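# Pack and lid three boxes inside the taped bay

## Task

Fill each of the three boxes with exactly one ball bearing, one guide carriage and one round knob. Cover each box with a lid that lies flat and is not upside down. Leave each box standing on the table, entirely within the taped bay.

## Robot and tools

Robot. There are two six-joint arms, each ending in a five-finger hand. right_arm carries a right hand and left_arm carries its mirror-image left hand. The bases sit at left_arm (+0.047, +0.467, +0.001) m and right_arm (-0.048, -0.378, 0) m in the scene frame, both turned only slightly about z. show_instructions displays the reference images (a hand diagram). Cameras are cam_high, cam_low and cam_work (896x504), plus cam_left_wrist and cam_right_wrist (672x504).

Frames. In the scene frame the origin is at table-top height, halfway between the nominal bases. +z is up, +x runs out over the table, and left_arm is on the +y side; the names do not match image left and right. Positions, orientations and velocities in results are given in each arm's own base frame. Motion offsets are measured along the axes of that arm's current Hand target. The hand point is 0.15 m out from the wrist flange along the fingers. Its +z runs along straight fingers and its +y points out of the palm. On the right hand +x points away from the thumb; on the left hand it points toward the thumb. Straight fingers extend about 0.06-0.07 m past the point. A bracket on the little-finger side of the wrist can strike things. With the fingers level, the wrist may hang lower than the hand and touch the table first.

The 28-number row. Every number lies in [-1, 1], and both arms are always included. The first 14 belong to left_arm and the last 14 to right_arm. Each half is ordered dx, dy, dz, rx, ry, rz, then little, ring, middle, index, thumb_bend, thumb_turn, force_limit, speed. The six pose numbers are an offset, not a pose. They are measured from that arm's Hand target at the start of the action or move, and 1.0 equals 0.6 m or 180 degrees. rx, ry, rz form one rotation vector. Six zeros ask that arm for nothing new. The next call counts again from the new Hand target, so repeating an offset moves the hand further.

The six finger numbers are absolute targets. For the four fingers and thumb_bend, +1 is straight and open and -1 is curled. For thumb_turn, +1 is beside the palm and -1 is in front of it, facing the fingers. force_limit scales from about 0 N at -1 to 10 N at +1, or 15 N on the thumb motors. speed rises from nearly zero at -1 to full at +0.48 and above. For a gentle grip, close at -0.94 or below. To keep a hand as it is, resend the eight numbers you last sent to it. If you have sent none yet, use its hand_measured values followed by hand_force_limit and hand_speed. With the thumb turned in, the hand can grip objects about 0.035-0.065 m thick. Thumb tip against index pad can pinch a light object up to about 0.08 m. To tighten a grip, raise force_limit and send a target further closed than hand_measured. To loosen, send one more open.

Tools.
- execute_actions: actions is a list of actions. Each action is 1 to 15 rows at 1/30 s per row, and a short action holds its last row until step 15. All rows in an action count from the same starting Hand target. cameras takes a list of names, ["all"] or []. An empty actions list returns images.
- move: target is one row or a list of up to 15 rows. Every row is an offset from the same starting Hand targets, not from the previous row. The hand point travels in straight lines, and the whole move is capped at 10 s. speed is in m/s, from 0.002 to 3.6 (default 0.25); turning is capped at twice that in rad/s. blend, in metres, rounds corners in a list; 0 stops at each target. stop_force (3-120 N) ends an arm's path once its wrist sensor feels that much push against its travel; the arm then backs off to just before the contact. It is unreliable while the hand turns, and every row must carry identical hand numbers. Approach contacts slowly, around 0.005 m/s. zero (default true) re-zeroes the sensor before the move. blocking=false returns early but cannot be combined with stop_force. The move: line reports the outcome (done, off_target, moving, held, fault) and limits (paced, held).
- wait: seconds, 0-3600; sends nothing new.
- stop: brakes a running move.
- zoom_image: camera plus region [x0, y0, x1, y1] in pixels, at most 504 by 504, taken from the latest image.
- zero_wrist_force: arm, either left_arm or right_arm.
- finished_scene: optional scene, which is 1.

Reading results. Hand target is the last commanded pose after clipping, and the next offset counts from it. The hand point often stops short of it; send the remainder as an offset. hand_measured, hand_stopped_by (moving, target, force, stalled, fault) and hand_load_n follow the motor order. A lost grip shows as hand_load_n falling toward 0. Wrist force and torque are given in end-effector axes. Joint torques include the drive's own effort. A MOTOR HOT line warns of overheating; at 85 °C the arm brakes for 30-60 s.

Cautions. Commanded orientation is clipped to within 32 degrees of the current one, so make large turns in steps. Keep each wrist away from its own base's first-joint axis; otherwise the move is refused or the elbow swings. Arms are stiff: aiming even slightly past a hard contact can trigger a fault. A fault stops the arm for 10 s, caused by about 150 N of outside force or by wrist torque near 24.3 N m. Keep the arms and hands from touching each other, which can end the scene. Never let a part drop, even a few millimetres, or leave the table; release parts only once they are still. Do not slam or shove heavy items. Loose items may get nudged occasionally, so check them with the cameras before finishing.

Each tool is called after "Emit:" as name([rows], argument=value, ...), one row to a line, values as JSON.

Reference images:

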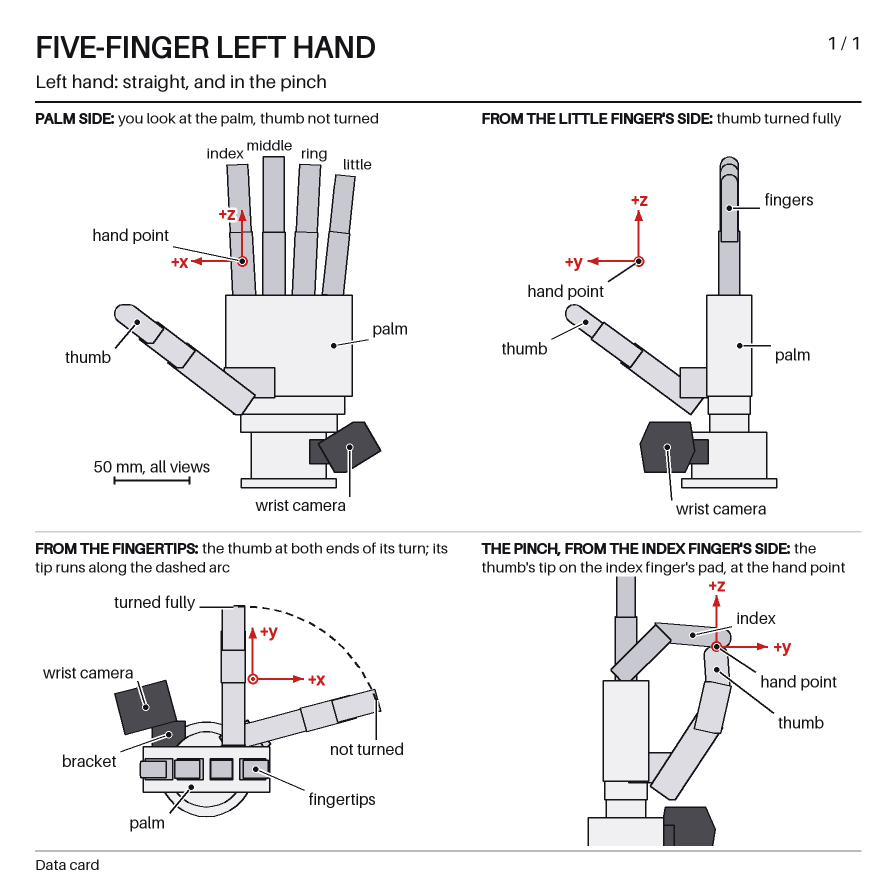

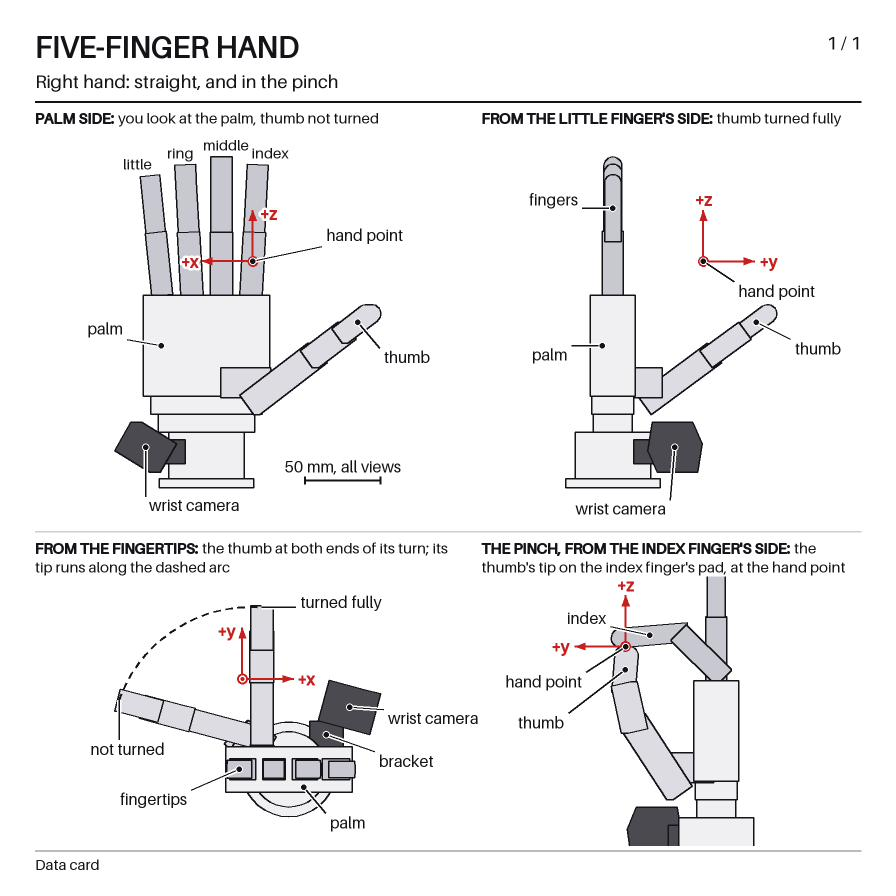

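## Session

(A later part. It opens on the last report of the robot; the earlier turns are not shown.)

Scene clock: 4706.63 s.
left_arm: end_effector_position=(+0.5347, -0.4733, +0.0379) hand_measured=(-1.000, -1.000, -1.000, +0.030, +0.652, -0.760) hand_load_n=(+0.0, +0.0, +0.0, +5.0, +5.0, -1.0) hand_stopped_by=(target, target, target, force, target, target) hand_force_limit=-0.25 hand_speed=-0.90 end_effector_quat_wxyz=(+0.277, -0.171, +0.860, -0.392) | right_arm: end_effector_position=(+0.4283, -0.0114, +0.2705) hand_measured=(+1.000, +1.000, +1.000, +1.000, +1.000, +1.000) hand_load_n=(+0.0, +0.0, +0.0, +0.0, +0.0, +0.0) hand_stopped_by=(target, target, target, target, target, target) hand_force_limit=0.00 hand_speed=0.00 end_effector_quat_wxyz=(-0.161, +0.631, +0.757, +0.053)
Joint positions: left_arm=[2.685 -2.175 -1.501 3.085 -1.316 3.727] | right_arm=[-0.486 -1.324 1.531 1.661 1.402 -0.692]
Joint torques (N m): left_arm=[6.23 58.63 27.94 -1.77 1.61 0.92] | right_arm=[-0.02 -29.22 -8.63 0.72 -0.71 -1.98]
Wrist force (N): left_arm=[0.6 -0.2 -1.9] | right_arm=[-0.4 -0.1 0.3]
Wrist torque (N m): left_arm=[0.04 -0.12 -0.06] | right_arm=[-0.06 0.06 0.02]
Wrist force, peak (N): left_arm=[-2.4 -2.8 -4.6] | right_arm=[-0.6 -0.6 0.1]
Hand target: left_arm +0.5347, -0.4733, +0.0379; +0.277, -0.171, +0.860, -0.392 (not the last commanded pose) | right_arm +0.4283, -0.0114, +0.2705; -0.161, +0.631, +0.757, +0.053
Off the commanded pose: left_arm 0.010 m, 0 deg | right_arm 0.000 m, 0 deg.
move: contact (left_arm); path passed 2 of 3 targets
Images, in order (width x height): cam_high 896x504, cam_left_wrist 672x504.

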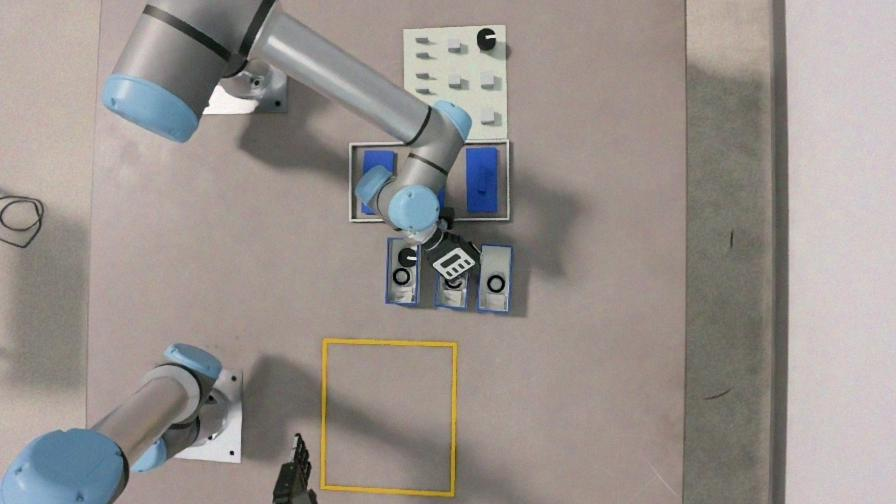

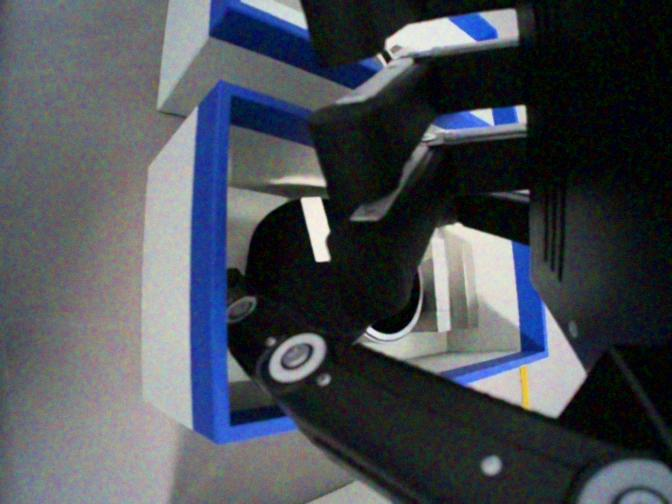

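Emit:
wait(seconds=0.05, cameras=["cam_work","cam_low"])

Emit:
zoom_image(camera="cam_work", region=[370, 220, 510, 330])

Emit:
zoom_image(camera="cam_low", region=[360, 230, 500, 340])

Scene clock: 4768.47 s.
left_arm: end_effector_position=(+0.5347, -0.4733, +0.0379) hand_measured=(-1.000, -1.000, -1.000, +0.030, +0.652, -0.760) hand_load_n=(+0.0, +0.0, +0.0, +5.0, +5.0, -0.5) hand_stopped_by=(target, target, target, force, target, target) hand_force_limit=-0.25 hand_speed=-0.90 end_effector_quat_wxyz=(+0.277, -0.171, +0.860, -0.392) | right_arm: end_effector_position=(+0.4283, -0.0114, +0.2705) hand_measured=(+1.000, +1.000, +1.000, +1.000, +1.000, +1.000) hand_load_n=(+0.0, +0.0, +0.0, +0.0, +0.0, +0.0) hand_stopped_by=(target, target, target, target, target, target) hand_force_limit=0.00 hand_speed=0.00 end_effector_quat_wxyz=(-0.161, +0.631, +0.757, +0.053)
Joint positions: left_arm=[2.685 -2.175 -1.501 3.085 -1.316 3.727] | right_arm=[-0.486 -1.324 1.531 1.661 1.402 -0.692]
Joint torques (N m): left_arm=[-11.77 59.27 25.97 -2.03 1.75 0.21] | right_arm=[0.55 -29.23 -9.16 0.7 -0.87 -1.91]
Wrist force (N): left_arm=[0.4 -0.4 -2.2] | right_arm=[-0.5 -0.3 0.0]
Wrist torque (N m): left_arm=[0.03 -0.12 -0.06] | right_arm=[-0.07 0.09 0.00]
Wrist force, peak (N): left_arm=[0.5 -0.2 -2.4] | right_arm=[-0.5 -0.6 -0.1]
Hand target: left_arm +0.5347, -0.4733, +0.0379; +0.277, -0.171, +0.860, -0.392 (not the last commanded pose) | right_arm +0.4283, -0.0114, +0.2705; -0.161, +0.631, +0.757, +0.053
Off the commanded pose: left_arm 0.010 m, 0 deg | right_arm 0.000 m, 0 deg.
wait: 0.07 s; at rest from the start
Images, in order (width x height): cam_low 896x504, cam_work 896x504.

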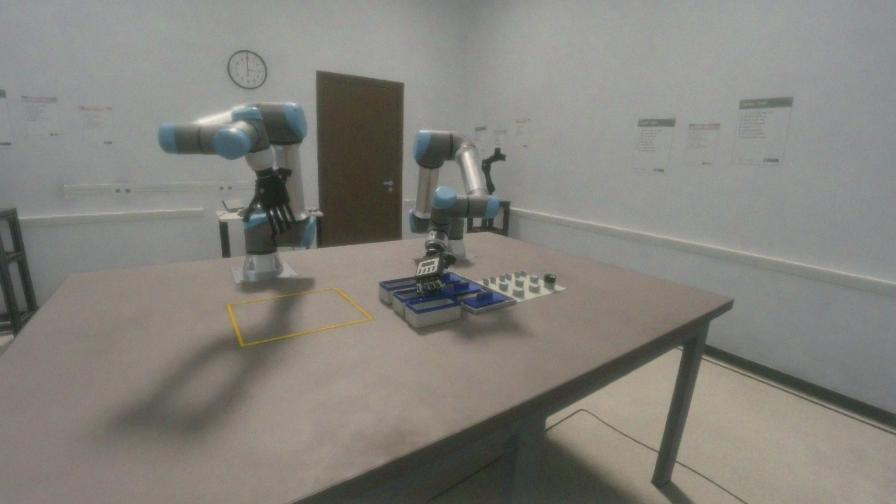

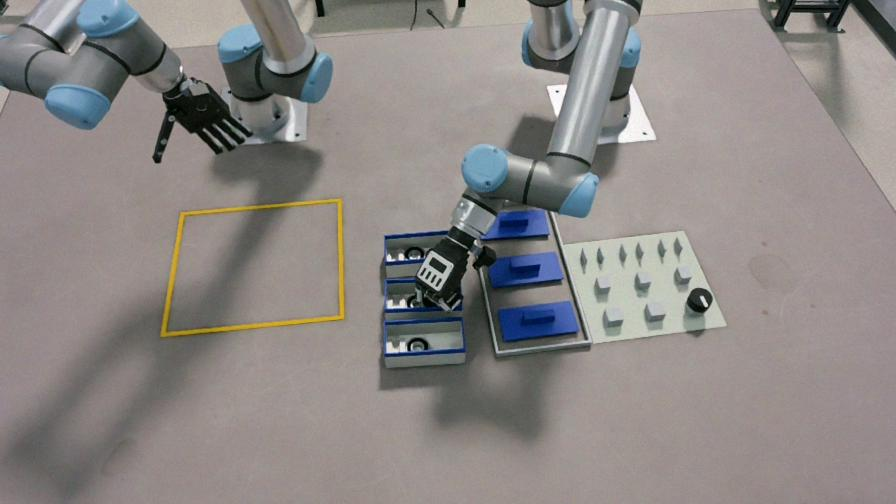

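Scaled by 3.600 from the camera's image (finer frame: 1280x720).

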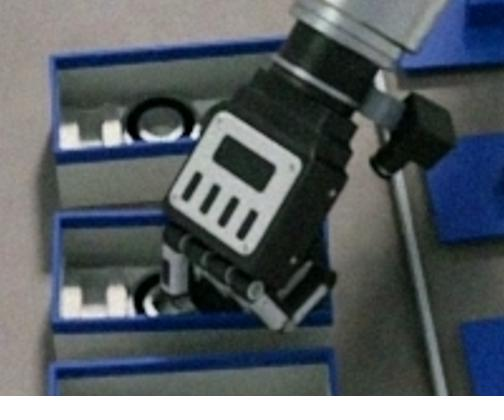

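Scaled by 3.600 from the camera's image (finer frame: 1280x720).

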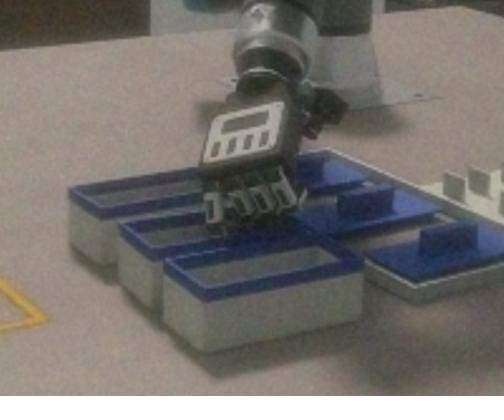

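Emit:
wait(seconds=0.05, cameras=["cam_left_wrist"])

Emit:
zoom_image(camera="cam_left_wrist", region=[210, 170, 460, 400])

Scene clock: 4803.47 s.
left_arm: end_effector_position=(+0.5347, -0.4733, +0.0379) hand_measured=(-1.000, -1.000, -1.000, +0.030, +0.652, -0.760) hand_load_n=(+0.0, +0.0, +0.0, +4.5, +5.0, -1.0) hand_stopped_by=(target, target, target, force, target, target) hand_force_limit=-0.25 hand_speed=-0.90 end_effector_quat_wxyz=(+0.277, -0.171, +0.860, -0.392) | right_arm: end_effector_position=(+0.4283, -0.0114, +0.2705) hand_measured=(+1.000, +1.000, +1.000, +1.000, +1.000, +1.000) hand_load_n=(+0.0, +0.0, +0.0, +0.0, -0.5, +0.0) hand_stopped_by=(target, target, target, target, target, target) hand_force_limit=0.00 hand_speed=0.00 end_effector_quat_wxyz=(-0.161, +0.631, +0.757, +0.053)
Joint positions: left_arm=[2.685 -2.175 -1.501 3.085 -1.316 3.727] | right_arm=[-0.486 -1.324 1.531 1.661 1.402 -0.692]
Joint torques (N m): left_arm=[-12.15 58.62 26.69 -1.58 1.78 -0.51] | right_arm=[0.14 -29.31 -9.04 0.64 -0.83 -2.06]
Wrist force (N): left_arm=[0.4 -0.3 -1.9] | right_arm=[-0.5 -0.2 0.1]
Wrist torque (N m): left_arm=[0.01 -0.09 -0.07] | right_arm=[-0.05 0.09 0.00]
Wrist force, peak (N): left_arm=[0.9 -0.3 -2.2] | right_arm=[-0.6 -0.3 0.3]
Hand target: left_arm +0.5347, -0.4733, +0.0379; +0.277, -0.171, +0.860, -0.392 (not the last commanded pose) | right_arm +0.4283, -0.0114, +0.2705; -0.161, +0.631, +0.757, +0.053
Off the commanded pose: left_arm 0.010 m, 0 deg | right_arm 0.000 m, 0 deg.
wait: 0.07 s; at rest from the start

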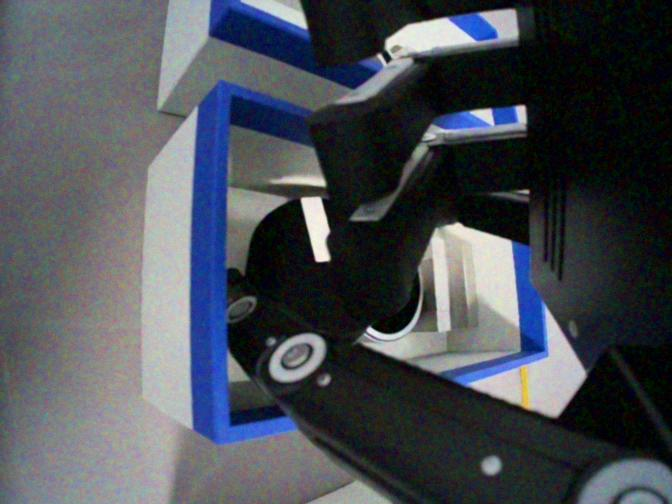

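Scaled by 2.016 from the camera's image (finer frame: 960x720).

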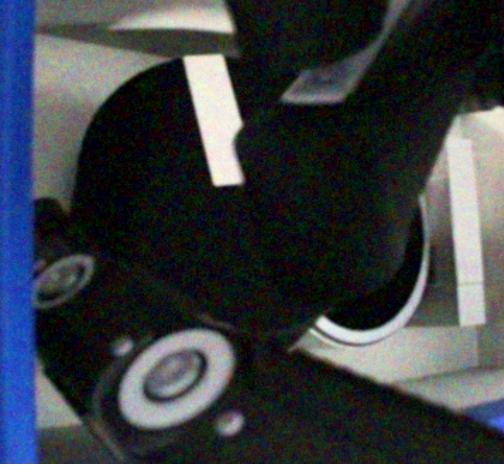

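Emit:
move([
  [-0.0080,-0.0180,-0.0126,0,0,0,-1,-1,-1,-0.3,0.65,-0.76,-0.25,-0.9,0,0,0,0,0,0,1,1,1,1,1,1,0,0],
  [-0.0110,-0.0171,-0.0120,-0.0152,-0.0342,-0.0240,-1,-1,-1,-0.3,0.65,-0.76,-0.25,-0.9,0,0,0,0,0,0,1,1,1,1,1,1,0,0],
], speed=[0.03,0.08], blend=[0.002,0], cameras=["cam_left_wrist","cam_high"])

Emit:
zoom_image(camera="cam_high", region=[418, 222, 508, 312])

Scene clock: 4867.60 s.
left_arm: end_effector_position=(+0.5363, -0.4722, +0.0520) hand_measured=(-1.000, -1.000, -1.000, +0.030, +0.652, -0.760) hand_load_n=(+0.0, +0.0, +0.0, +5.0, +4.5, -2.0) hand_stopped_by=(target, target, target, force, target, target) hand_force_limit=-0.25 hand_speed=-0.90 end_effector_quat_wxyz=(+0.303, -0.230, +0.846, -0.372) | right_arm: end_effector_position=(+0.4283, -0.0114, +0.2705) hand_measured=(+1.000, +1.000, +1.000, +1.000, +1.000, +1.000) hand_load_n=(+0.0, +0.0, +0.0, +0.0, +0.0, +0.0) hand_stopped_by=(target, target, target, target, target, target) hand_force_limit=0.00 hand_speed=0.00 end_effector_quat_wxyz=(-0.161, +0.631, +0.757, +0.053)
Joint positions: left_arm=[2.643 -2.156 -1.489 3.072 -1.468 3.626] | right_arm=[-0.486 -1.324 1.531 1.661 1.402 -0.692]
Joint torques (N m): left_arm=[-13.95 31.34 28.96 2 -1.64 -1.33] | right_arm=[0.85 -28.86 -10.33 0.8 -0.75 -1.97]
Wrist force (N): left_arm=[1.0 -0.6 -1.1] | right_arm=[-0.4 -0.4 0.4]
Wrist torque (N m): left_arm=[-0.03 -0.06 0.20] | right_arm=[-0.10 0.06 0.01]
Wrist force, peak (N): left_arm=[0.7 -0.4 -2.3] | right_arm=[-0.4 -0.6 -0.1]
Hand target: left_arm +0.5363, -0.4722, +0.0520; +0.303, -0.231, +0.846, -0.372 | right_arm +0.4283, -0.0114, +0.2705; -0.161, +0.631, +0.757, +0.053
Off the commanded pose: left_arm 0.000 m, 0 deg | right_arm 0.000 m, 0 deg.
move: done
Images, in order (width x height): cam_high 896x504, cam_left_wrist 672x504.

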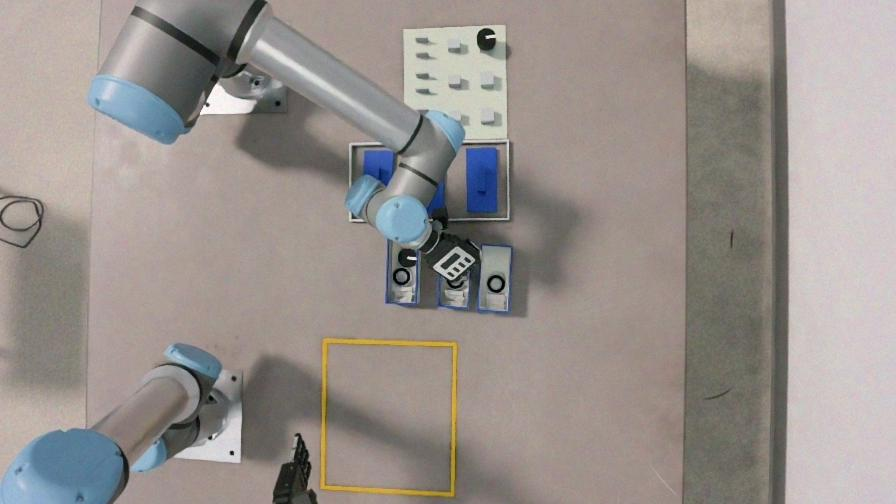

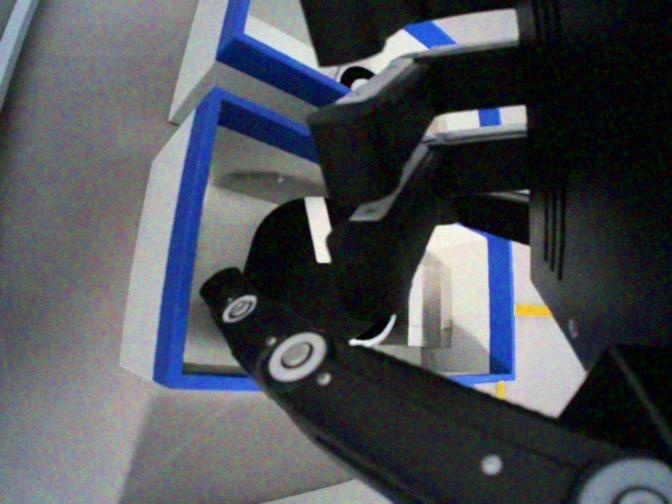

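Scaled by 5.600 from the camera's image (finer frame: 1280x720).

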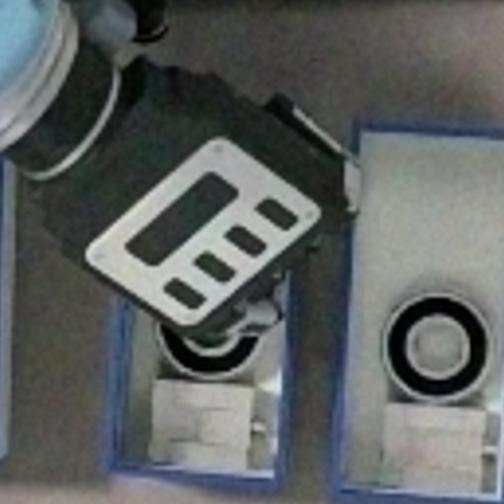

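Emit:
move(target=[0.0119,0.0291,0.0234,0,0,0,-1,-1,-1,-0.3,0.65,-0.76,-0.25,-0.9,0,0,0,0,0,0,1,1,1,1,1,1,0,0], speed=0.02, stop_force=4, cameras=["cam_left_wrist","cam_high"])

Emit:
zoom_image(camera="cam_high", region=[418, 222, 508, 312])

Scene clock: 4906.60 s.
left_arm: end_effector_position=(+0.5373, -0.4725, +0.0382) hand_measured=(-1.000, -1.000, -1.000, +0.030, +0.652, -0.760) hand_load_n=(+0.0, +0.5, +0.0, +4.0, +5.0, -2.0) hand_stopped_by=(target, target, target, force, target, target) hand_force_limit=-0.25 hand_speed=-0.90 end_effector_quat_wxyz=(+0.303, -0.231, +0.846, -0.372) | right_arm: end_effector_position=(+0.4283, -0.0114, +0.2705) hand_measured=(+1.000, +1.000, +1.000, +1.000, +1.000, +1.000) hand_load_n=(+0.0, +0.0, +0.0, +0.0, +0.0, +0.0) hand_stopped_by=(target, target, target, target, target, target) hand_force_limit=0.00 hand_speed=0.00 end_effector_quat_wxyz=(-0.161, +0.631, +0.757, +0.053)
Joint positions: left_arm=[2.643 -2.174 -1.499 3.1 -1.468 3.626] | right_arm=[-0.486 -1.324 1.531 1.661 1.402 -0.692]
Joint torques (N m): left_arm=[-5.64 60.28 28.75 -1.69 -0.33 -0.47] | right_arm=[0.39 -29.24 -9.65 0.68 -0.81 -2.13]
Wrist force (N): left_arm=[0.7 -0.4 -1.7] | right_arm=[-0.5 0.0 -0.2]
Wrist torque (N m): left_arm=[-0.03 -0.06 0.18] | right_arm=[-0.02 0.10 0.00]
Wrist force, peak (N): left_arm=[-2.8 -5.9 -4.3] | right_arm=[-0.7 -0.3 0.1]
Hand target: left_arm +0.5373, -0.4725, +0.0382; +0.303, -0.231, +0.846, -0.372 (not the last commanded pose) | right_arm +0.4283, -0.0114, +0.2705; -0.161, +0.631, +0.757, +0.053
Off the commanded pose: left_arm 0.010 m, 0 deg | right_arm 0.000 m, 0 deg.
move: contact (left_arm)
Images, in order (width x height): cam_high 896x504, cam_left_wrist 672x504.

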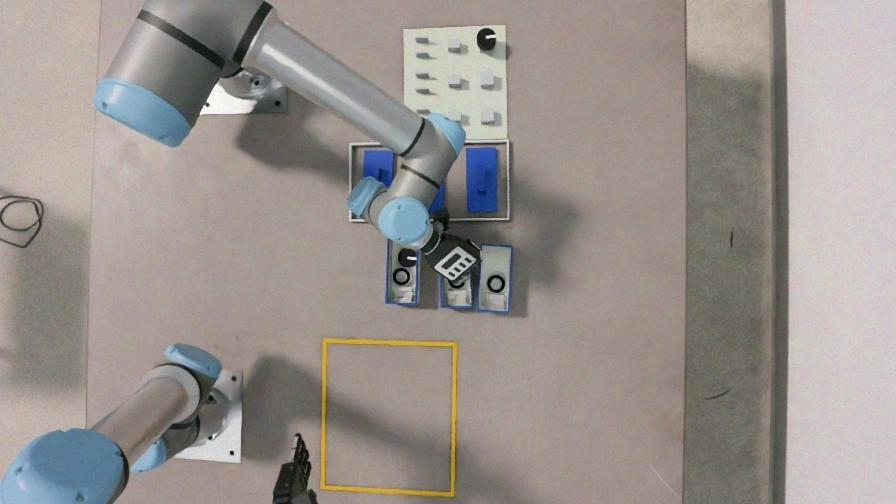

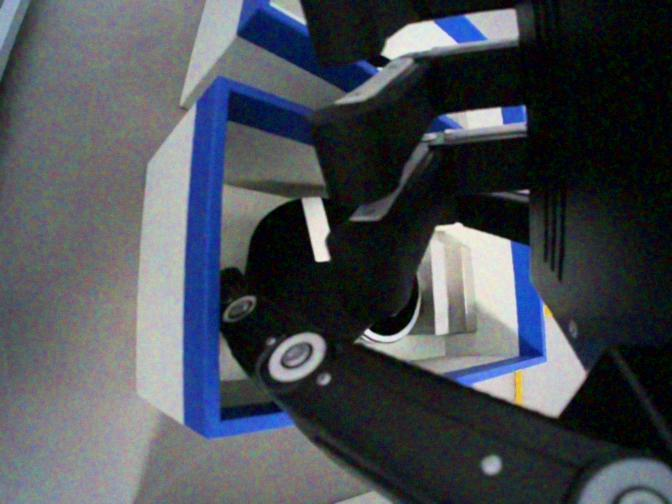

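Scaled by 5.600 from the camera's image (finer frame: 1280x720).

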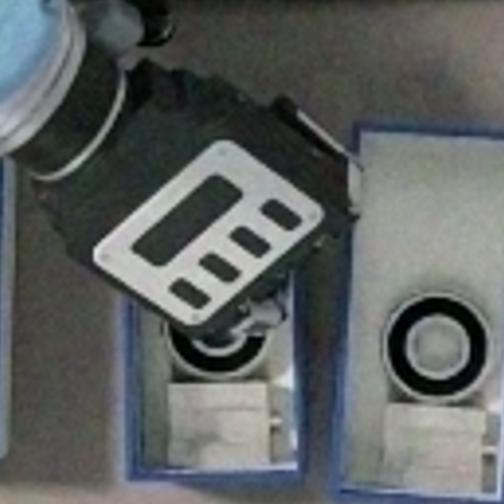

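Emit:
wait(seconds=0.05, cameras=["cam_left_wrist","cam_work","cam_low"])

Emit:
zoom_image(camera="cam_work", region=[375, 230, 475, 320])

Emit:
zoom_image(camera="cam_left_wrist", region=[300, 170, 460, 370])

Scene clock: 4919.37 s.
left_arm: end_effector_position=(+0.5373, -0.4725, +0.0382) hand_measured=(-1.000, -1.000, -1.000, +0.030, +0.652, -0.760) hand_load_n=(+0.0, +0.0, +0.0, +4.0, +5.0, -2.0) hand_stopped_by=(target, target, target, force, target, target) hand_force_limit=-0.25 hand_speed=-0.90 end_effector_quat_wxyz=(+0.303, -0.231, +0.846, -0.372) | right_arm: end_effector_position=(+0.4283, -0.0114, +0.2705) hand_measured=(+1.000, +1.000, +1.000, +1.000, +1.000, +1.000) hand_load_n=(+0.0, +0.0, +0.0, +0.0, +0.0, +0.0) hand_stopped_by=(target, target, target, target, target, target) hand_force_limit=0.00 hand_speed=0.00 end_effector_quat_wxyz=(-0.161, +0.631, +0.757, +0.053)
Joint positions: left_arm=[2.643 -2.174 -1.499 3.1 -1.468 3.626] | right_arm=[-0.486 -1.324 1.531 1.661 1.402 -0.692]
Joint torques (N m): left_arm=[-12.02 59.25 28.03 -1.6 -1.22 -1.24] | right_arm=[-0.18 -28.78 -9.47 0.71 -0.66 -2.04]
Wrist force (N): left_arm=[0.8 -0.5 -1.7] | right_arm=[-0.3 -0.3 0.0]
Wrist torque (N m): left_arm=[-0.04 -0.07 0.18] | right_arm=[-0.07 0.05 0.02]
Wrist force, peak (N): left_arm=[0.8 -0.7 -1.9] | right_arm=[-0.6 -0.4 0.2]
Hand target: left_arm +0.5373, -0.4725, +0.0382; +0.303, -0.231, +0.846, -0.372 (not the last commanded pose) | right_arm +0.4283, -0.0114, +0.2705; -0.161, +0.631, +0.757, +0.053
Off the commanded pose: left_arm 0.010 m, 0 deg | right_arm 0.000 m, 0 deg.
wait: 0.07 s; at rest from the start
Images, in order (width x height): cam_low 896x504, cam_work 896x504, cam_left_wrist 672x504.

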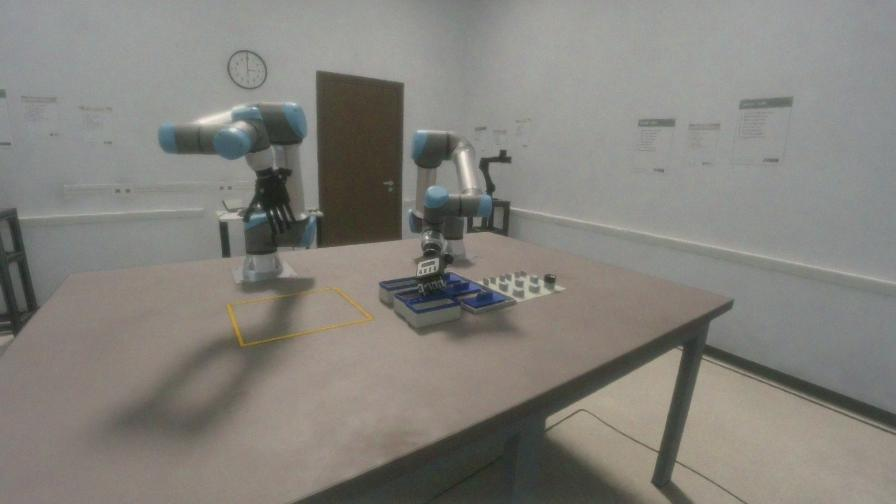

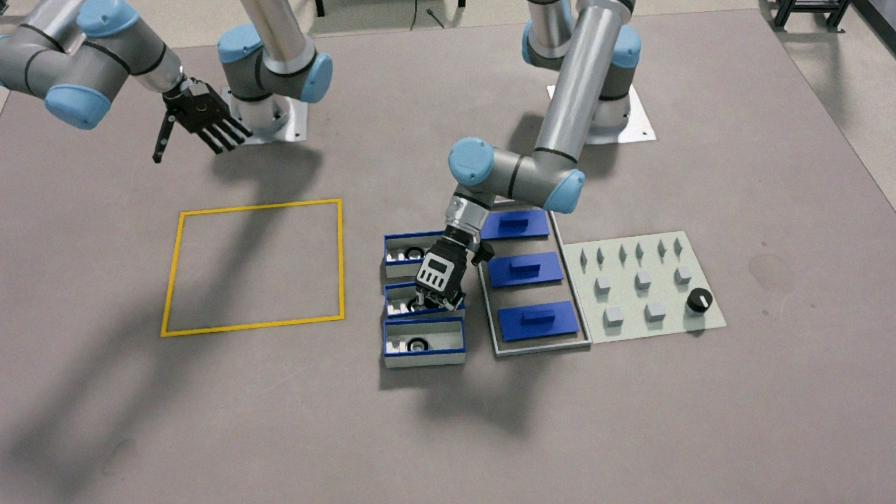

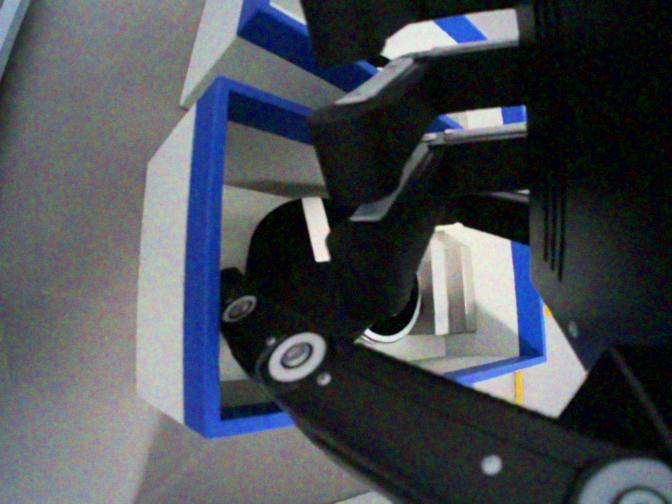

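Scaled by 5.040 from the camera's image (finer frame: 1280x720).

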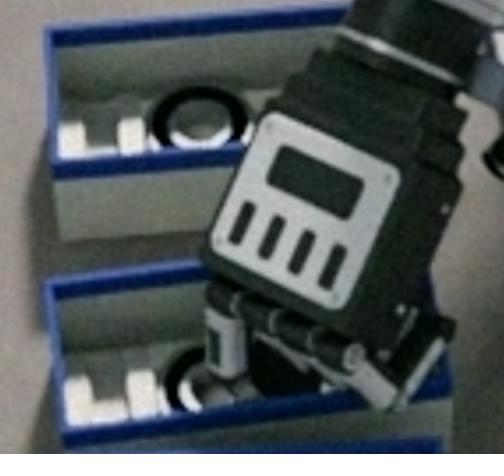

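Scaled by 2.520 from the camera's image (finer frame: 960x720).

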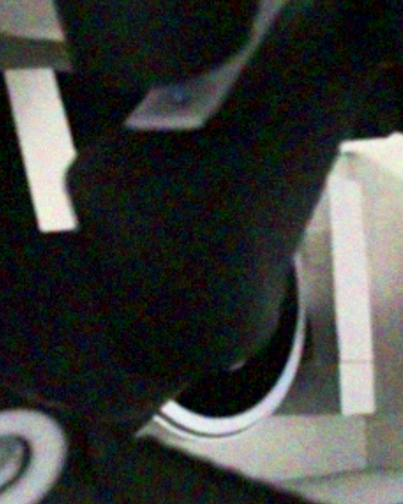

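Emit:
move([
  [0.0014,-0.0069,-0.0002,0,0,0,-1,-1,-1,-0.3,0.65,-0.76,-0.25,-0.9,0,0,0,0,0,0,1,1,1,1,1,1,0,0],
  [-0.0050,-0.0246,-0.0111,-0.02275,-0.05127,-0.03584,-1,-1,-1,-0.3,0.65,-0.76,-0.25,-0.9,0,0,0,0,0,0,1,1,1,1,1,1,0,0],
], speed=[0.02,0.08], blend=[0.001,0], cameras=["cam_left_wrist","cam_high"])

Emit:
zoom_image(camera="cam_high", region=[418, 222, 508, 312])

Scene clock: 5013.87 s.
left_arm: end_effector_position=(+0.5373, -0.4765, +0.0542) hand_measured=(-1.000, -1.000, -1.000, +0.030, +0.652, -0.760) hand_load_n=(-0.5, +0.0, +0.0, +5.0, +4.5, -1.0) hand_stopped_by=(target, target, target, force, target, target) hand_force_limit=-0.25 hand_speed=-0.90 end_effector_quat_wxyz=(+0.341, -0.318, +0.818, -0.338) | right_arm: end_effector_position=(+0.4283, -0.0114, +0.2705) hand_measured=(+1.000, +1.000, +1.000, +1.000, +1.000, +1.000) hand_load_n=(+0.0, +0.0, +0.0, +0.0, +0.0, +0.0) hand_stopped_by=(target, target, target, target, target, target) hand_force_limit=0.00 hand_speed=0.00 end_effector_quat_wxyz=(-0.161, +0.631, +0.757, +0.053)
Joint positions: left_arm=[2.568 -2.181 -1.441 3.047 -1.707 3.472] | right_arm=[-0.486 -1.324 1.531 1.661 1.402 -0.692]
Joint torques (N m): left_arm=[-14.22 32.73 29.55 -1.83 -1.4 -1.15] | right_arm=[0.04 -29.11 -9.07 0.73 -0.75 -1.98]
Wrist force (N): left_arm=[1.1 -0.4 -1.8] | right_arm=[-0.4 -0.2 0.2]
Wrist torque (N m): left_arm=[-0.05 -0.15 0.19] | right_arm=[-0.06 0.07 0.01]
Wrist force, peak (N): left_arm=[1.6 -0.5 -1.7] | right_arm=[-0.5 -0.6 0.1]
Hand target: left_arm +0.5373, -0.4765, +0.0542; +0.341, -0.318, +0.818, -0.338 | right_arm +0.4283, -0.0114, +0.2705; -0.161, +0.631, +0.757, +0.053
Off the commanded pose: left_arm 0.000 m, 0 deg | right_arm 0.000 m, 0 deg.
move: done
Images, in order (width x height): cam_high 896x504, cam_left_wrist 672x504.

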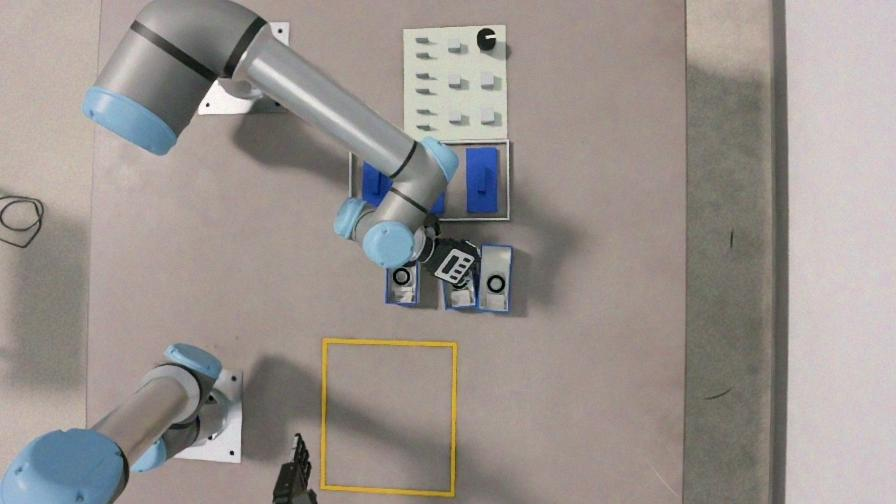

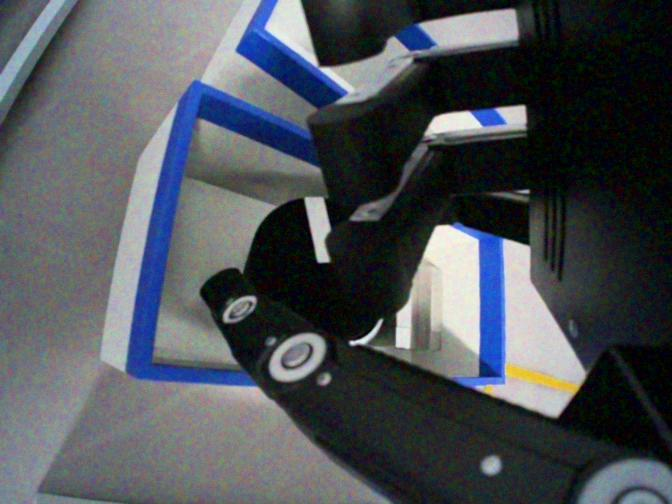

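Scaled by 5.600 from the camera's image (finer frame: 1280x720).

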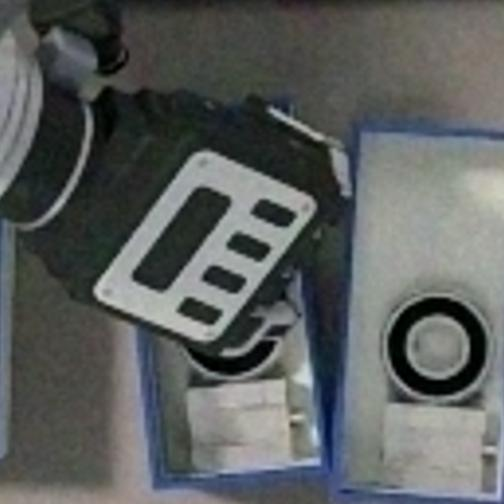

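Emit:
zoom_image(camera="cam_left_wrist", region=[160, 80, 520, 400])

Emit:
wait(seconds=0.05, cameras=["cam_work","cam_low","cam_high"])

Emit:
zoom_image(camera="cam_work", region=[375, 230, 475, 320])

Emit:
zoom_image(camera="cam_high", region=[418, 222, 508, 312])

Scaled by 1.400 from the camera's image (finer frame: 960x720).

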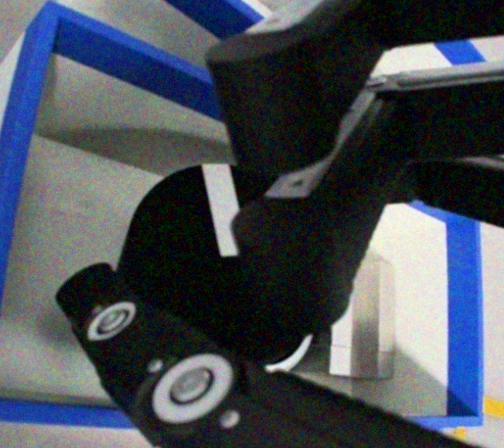

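Scene clock: 5057.77 s.
left_arm: end_effector_position=(+0.5373, -0.4765, +0.0542) hand_measured=(-1.000, -1.000, -1.000, +0.030, +0.652, -0.760) hand_load_n=(+0.5, +0.0, +0.0, +5.0, +5.0, -1.5) hand_stopped_by=(target, target, target, force, target, target) hand_force_limit=-0.25 hand_speed=-0.90 end_effector_quat_wxyz=(+0.341, -0.318, +0.818, -0.338) | right_arm: end_effector_position=(+0.4283, -0.0114, +0.2705) hand_measured=(+1.000, +1.000, +1.000, +1.000, +1.000, +1.000) hand_load_n=(+0.0, +0.0, +0.0, +0.0, +0.0, +0.0) hand_stopped_by=(target, target, target, target, target, target) hand_force_limit=0.00 hand_speed=0.00 end_effector_quat_wxyz=(-0.161, +0.631, +0.757, +0.053)
Joint positions: left_arm=[2.568 -2.181 -1.441 3.047 -1.707 3.472] | right_arm=[-0.486 -1.324 1.531 1.661 1.402 -0.692]
Joint torques (N m): left_arm=[-12.36 32.72 29.99 -1.7 -1.8 -1.34] | right_arm=[0.23 -29.06 -9.44 0.72 -0.83 -1.96]
Wrist force (N): left_arm=[1.6 0.0 -1.3] | right_arm=[-0.4 -0.5 0.1]
Wrist torque (N m): left_arm=[-0.05 -0.20 0.22] | right_arm=[-0.10 0.08 0.00]
Wrist force, peak (N): left_arm=[1.8 0.0 -1.7] | right_arm=[-0.6 -0.5 -0.1]
Hand target: left_arm +0.5373, -0.4765, +0.0542; +0.341, -0.318, +0.818, -0.338 | right_arm +0.4283, -0.0114, +0.2705; -0.161, +0.631, +0.757, +0.053
Off the commanded pose: left_arm 0.000 m, 0 deg | right_arm 0.000 m, 0 deg.
wait: 0.07 s; at rest from the start
Images, in order (width x height): cam_high 896x504, cam_low 896x504, cam_work 896x504.

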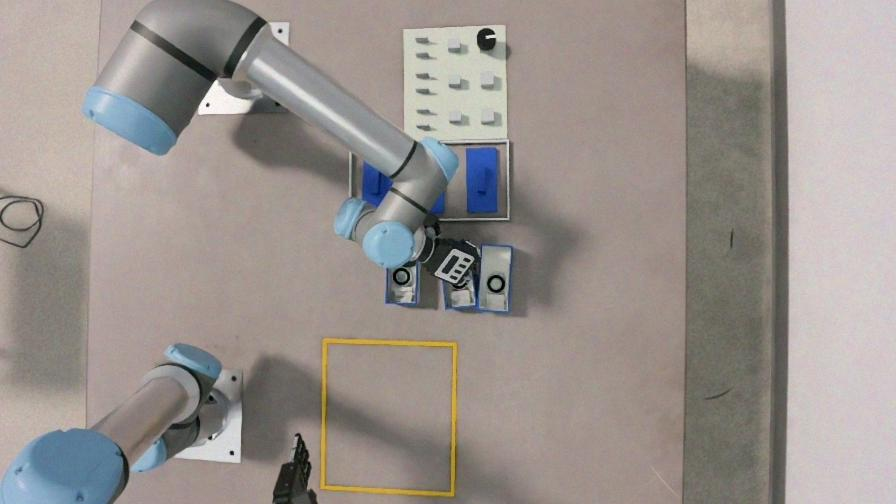

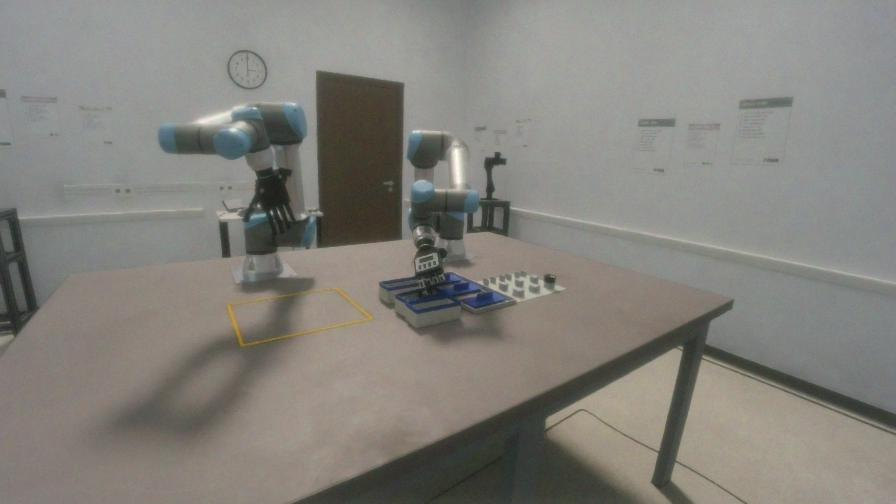

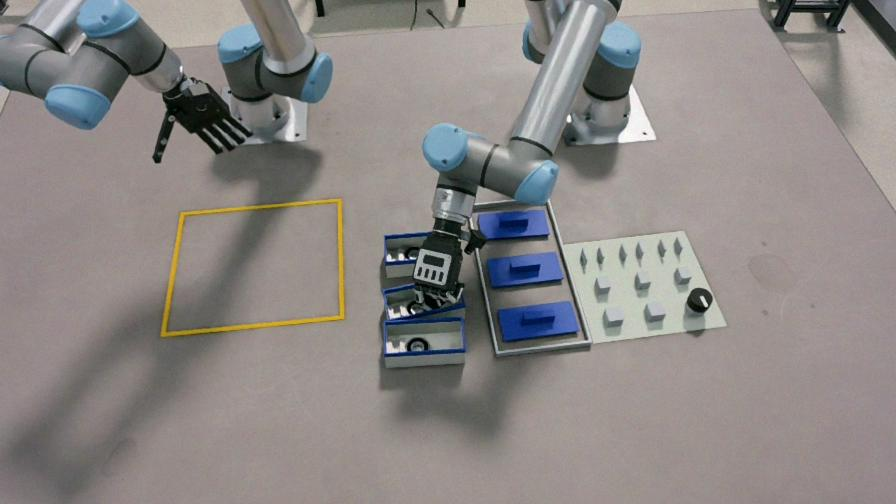

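Scaled by 5.040 from the camera's image (finer frame: 1280x720).

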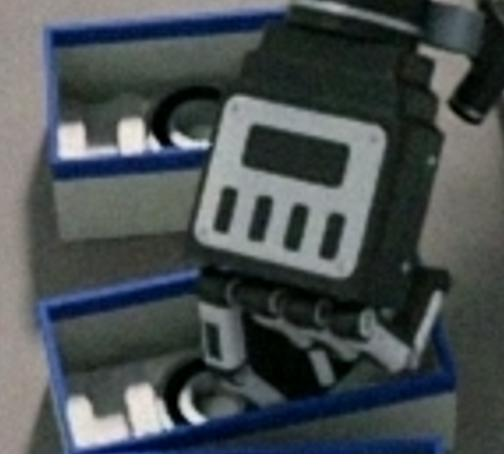

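Scaled by 5.600 from the camera's image (finer frame: 1280x720).

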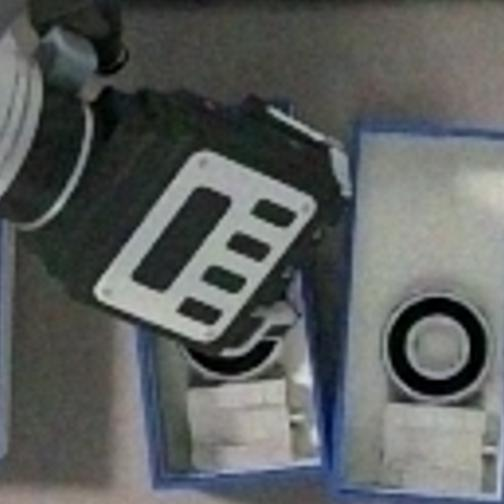

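Emit:
move(target=[0.0108,0.0339,0.0259,0,0,0,-1,-1,-1,-0.3,0.65,-0.76,-0.25,-0.9,0,0,0,0,0,0,1,1,1,1,1,1,0,0], speed=0.02, stop_force=4, cameras=["cam_left_wrist","cam_high"])

Emit:
zoom_image(camera="cam_high", region=[418, 222, 508, 312])

Scene clock: 5097.40 s.
left_arm: end_effector_position=(+0.5375, -0.4765, +0.0510) hand_measured=(-1.000, -1.000, -1.000, +0.030, +0.652, -0.760) hand_load_n=(+0.0, +0.0, +0.0, +4.5, +4.5, -2.5) hand_stopped_by=(target, target, target, force, target, target) hand_force_limit=-0.25 hand_speed=-0.90 end_effector_quat_wxyz=(+0.341, -0.318, +0.818, -0.338) | right_arm: end_effector_position=(+0.4283, -0.0114, +0.2705) hand_measured=(+1.000, +1.000, +1.000, +1.000, +1.000, +1.000) hand_load_n=(+0.0, +0.0, +0.0, +0.0, +0.0, +0.0) hand_stopped_by=(target, target, target, target, target, target) hand_force_limit=0.00 hand_speed=0.00 end_effector_quat_wxyz=(-0.161, +0.631, +0.757, +0.053)
Joint positions: left_arm=[2.569 -2.185 -1.444 3.053 -1.707 3.472] | right_arm=[-0.486 -1.324 1.531 1.661 1.402 -0.692]
Joint torques (N m): left_arm=[-13.88 61.91 29.07 -1.39 -1.46 -1.11] | right_arm=[0.77 -29.21 -9.41 0.65 -0.78 -1.98]
Wrist force (N): left_arm=[1.0 1.1 -1.0] | right_arm=[-0.4 -0.2 0.0]
Wrist torque (N m): left_arm=[0.05 -0.09 0.19] | right_arm=[-0.06 0.07 0.01]
Wrist force, peak (N): left_arm=[0.5 -4.8 -3.0] | right_arm=[-0.6 -0.4 0.2]
Hand target: left_arm +0.5375, -0.4765, +0.0510; +0.341, -0.318, +0.818, -0.338 (not the last commanded pose) | right_arm +0.4283, -0.0114, +0.2705; -0.161, +0.631, +0.757, +0.053
Off the commanded pose: left_arm 0.023 m, 0 deg | right_arm 0.000 m, 0 deg.
move: contact (left_arm)
Images, in order (width x height): cam_high 896x504, cam_left_wrist 672x504.

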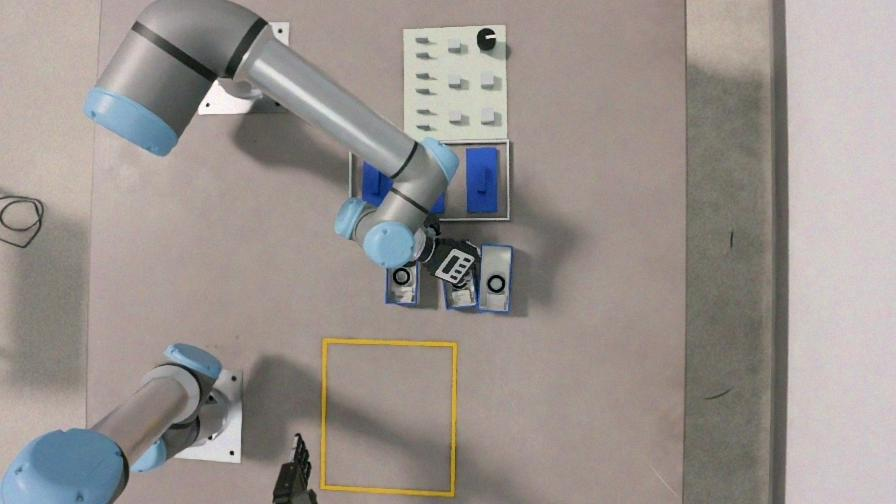

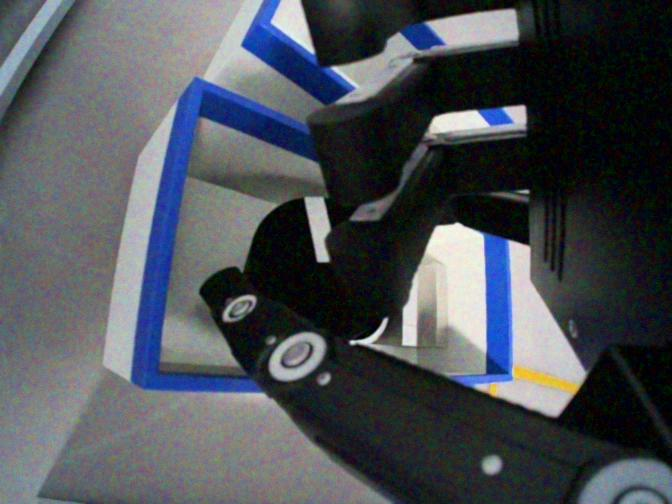

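Scaled by 5.600 from the camera's image (finer frame: 1280x720).

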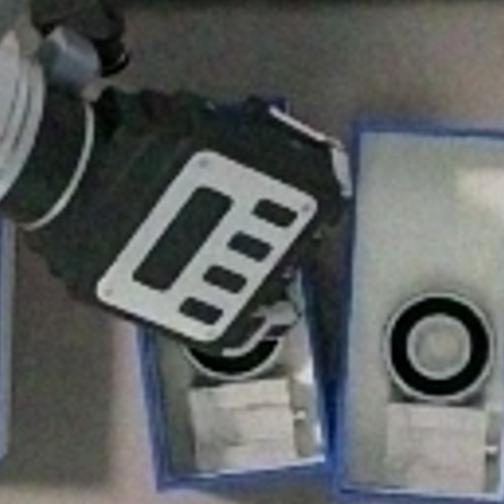

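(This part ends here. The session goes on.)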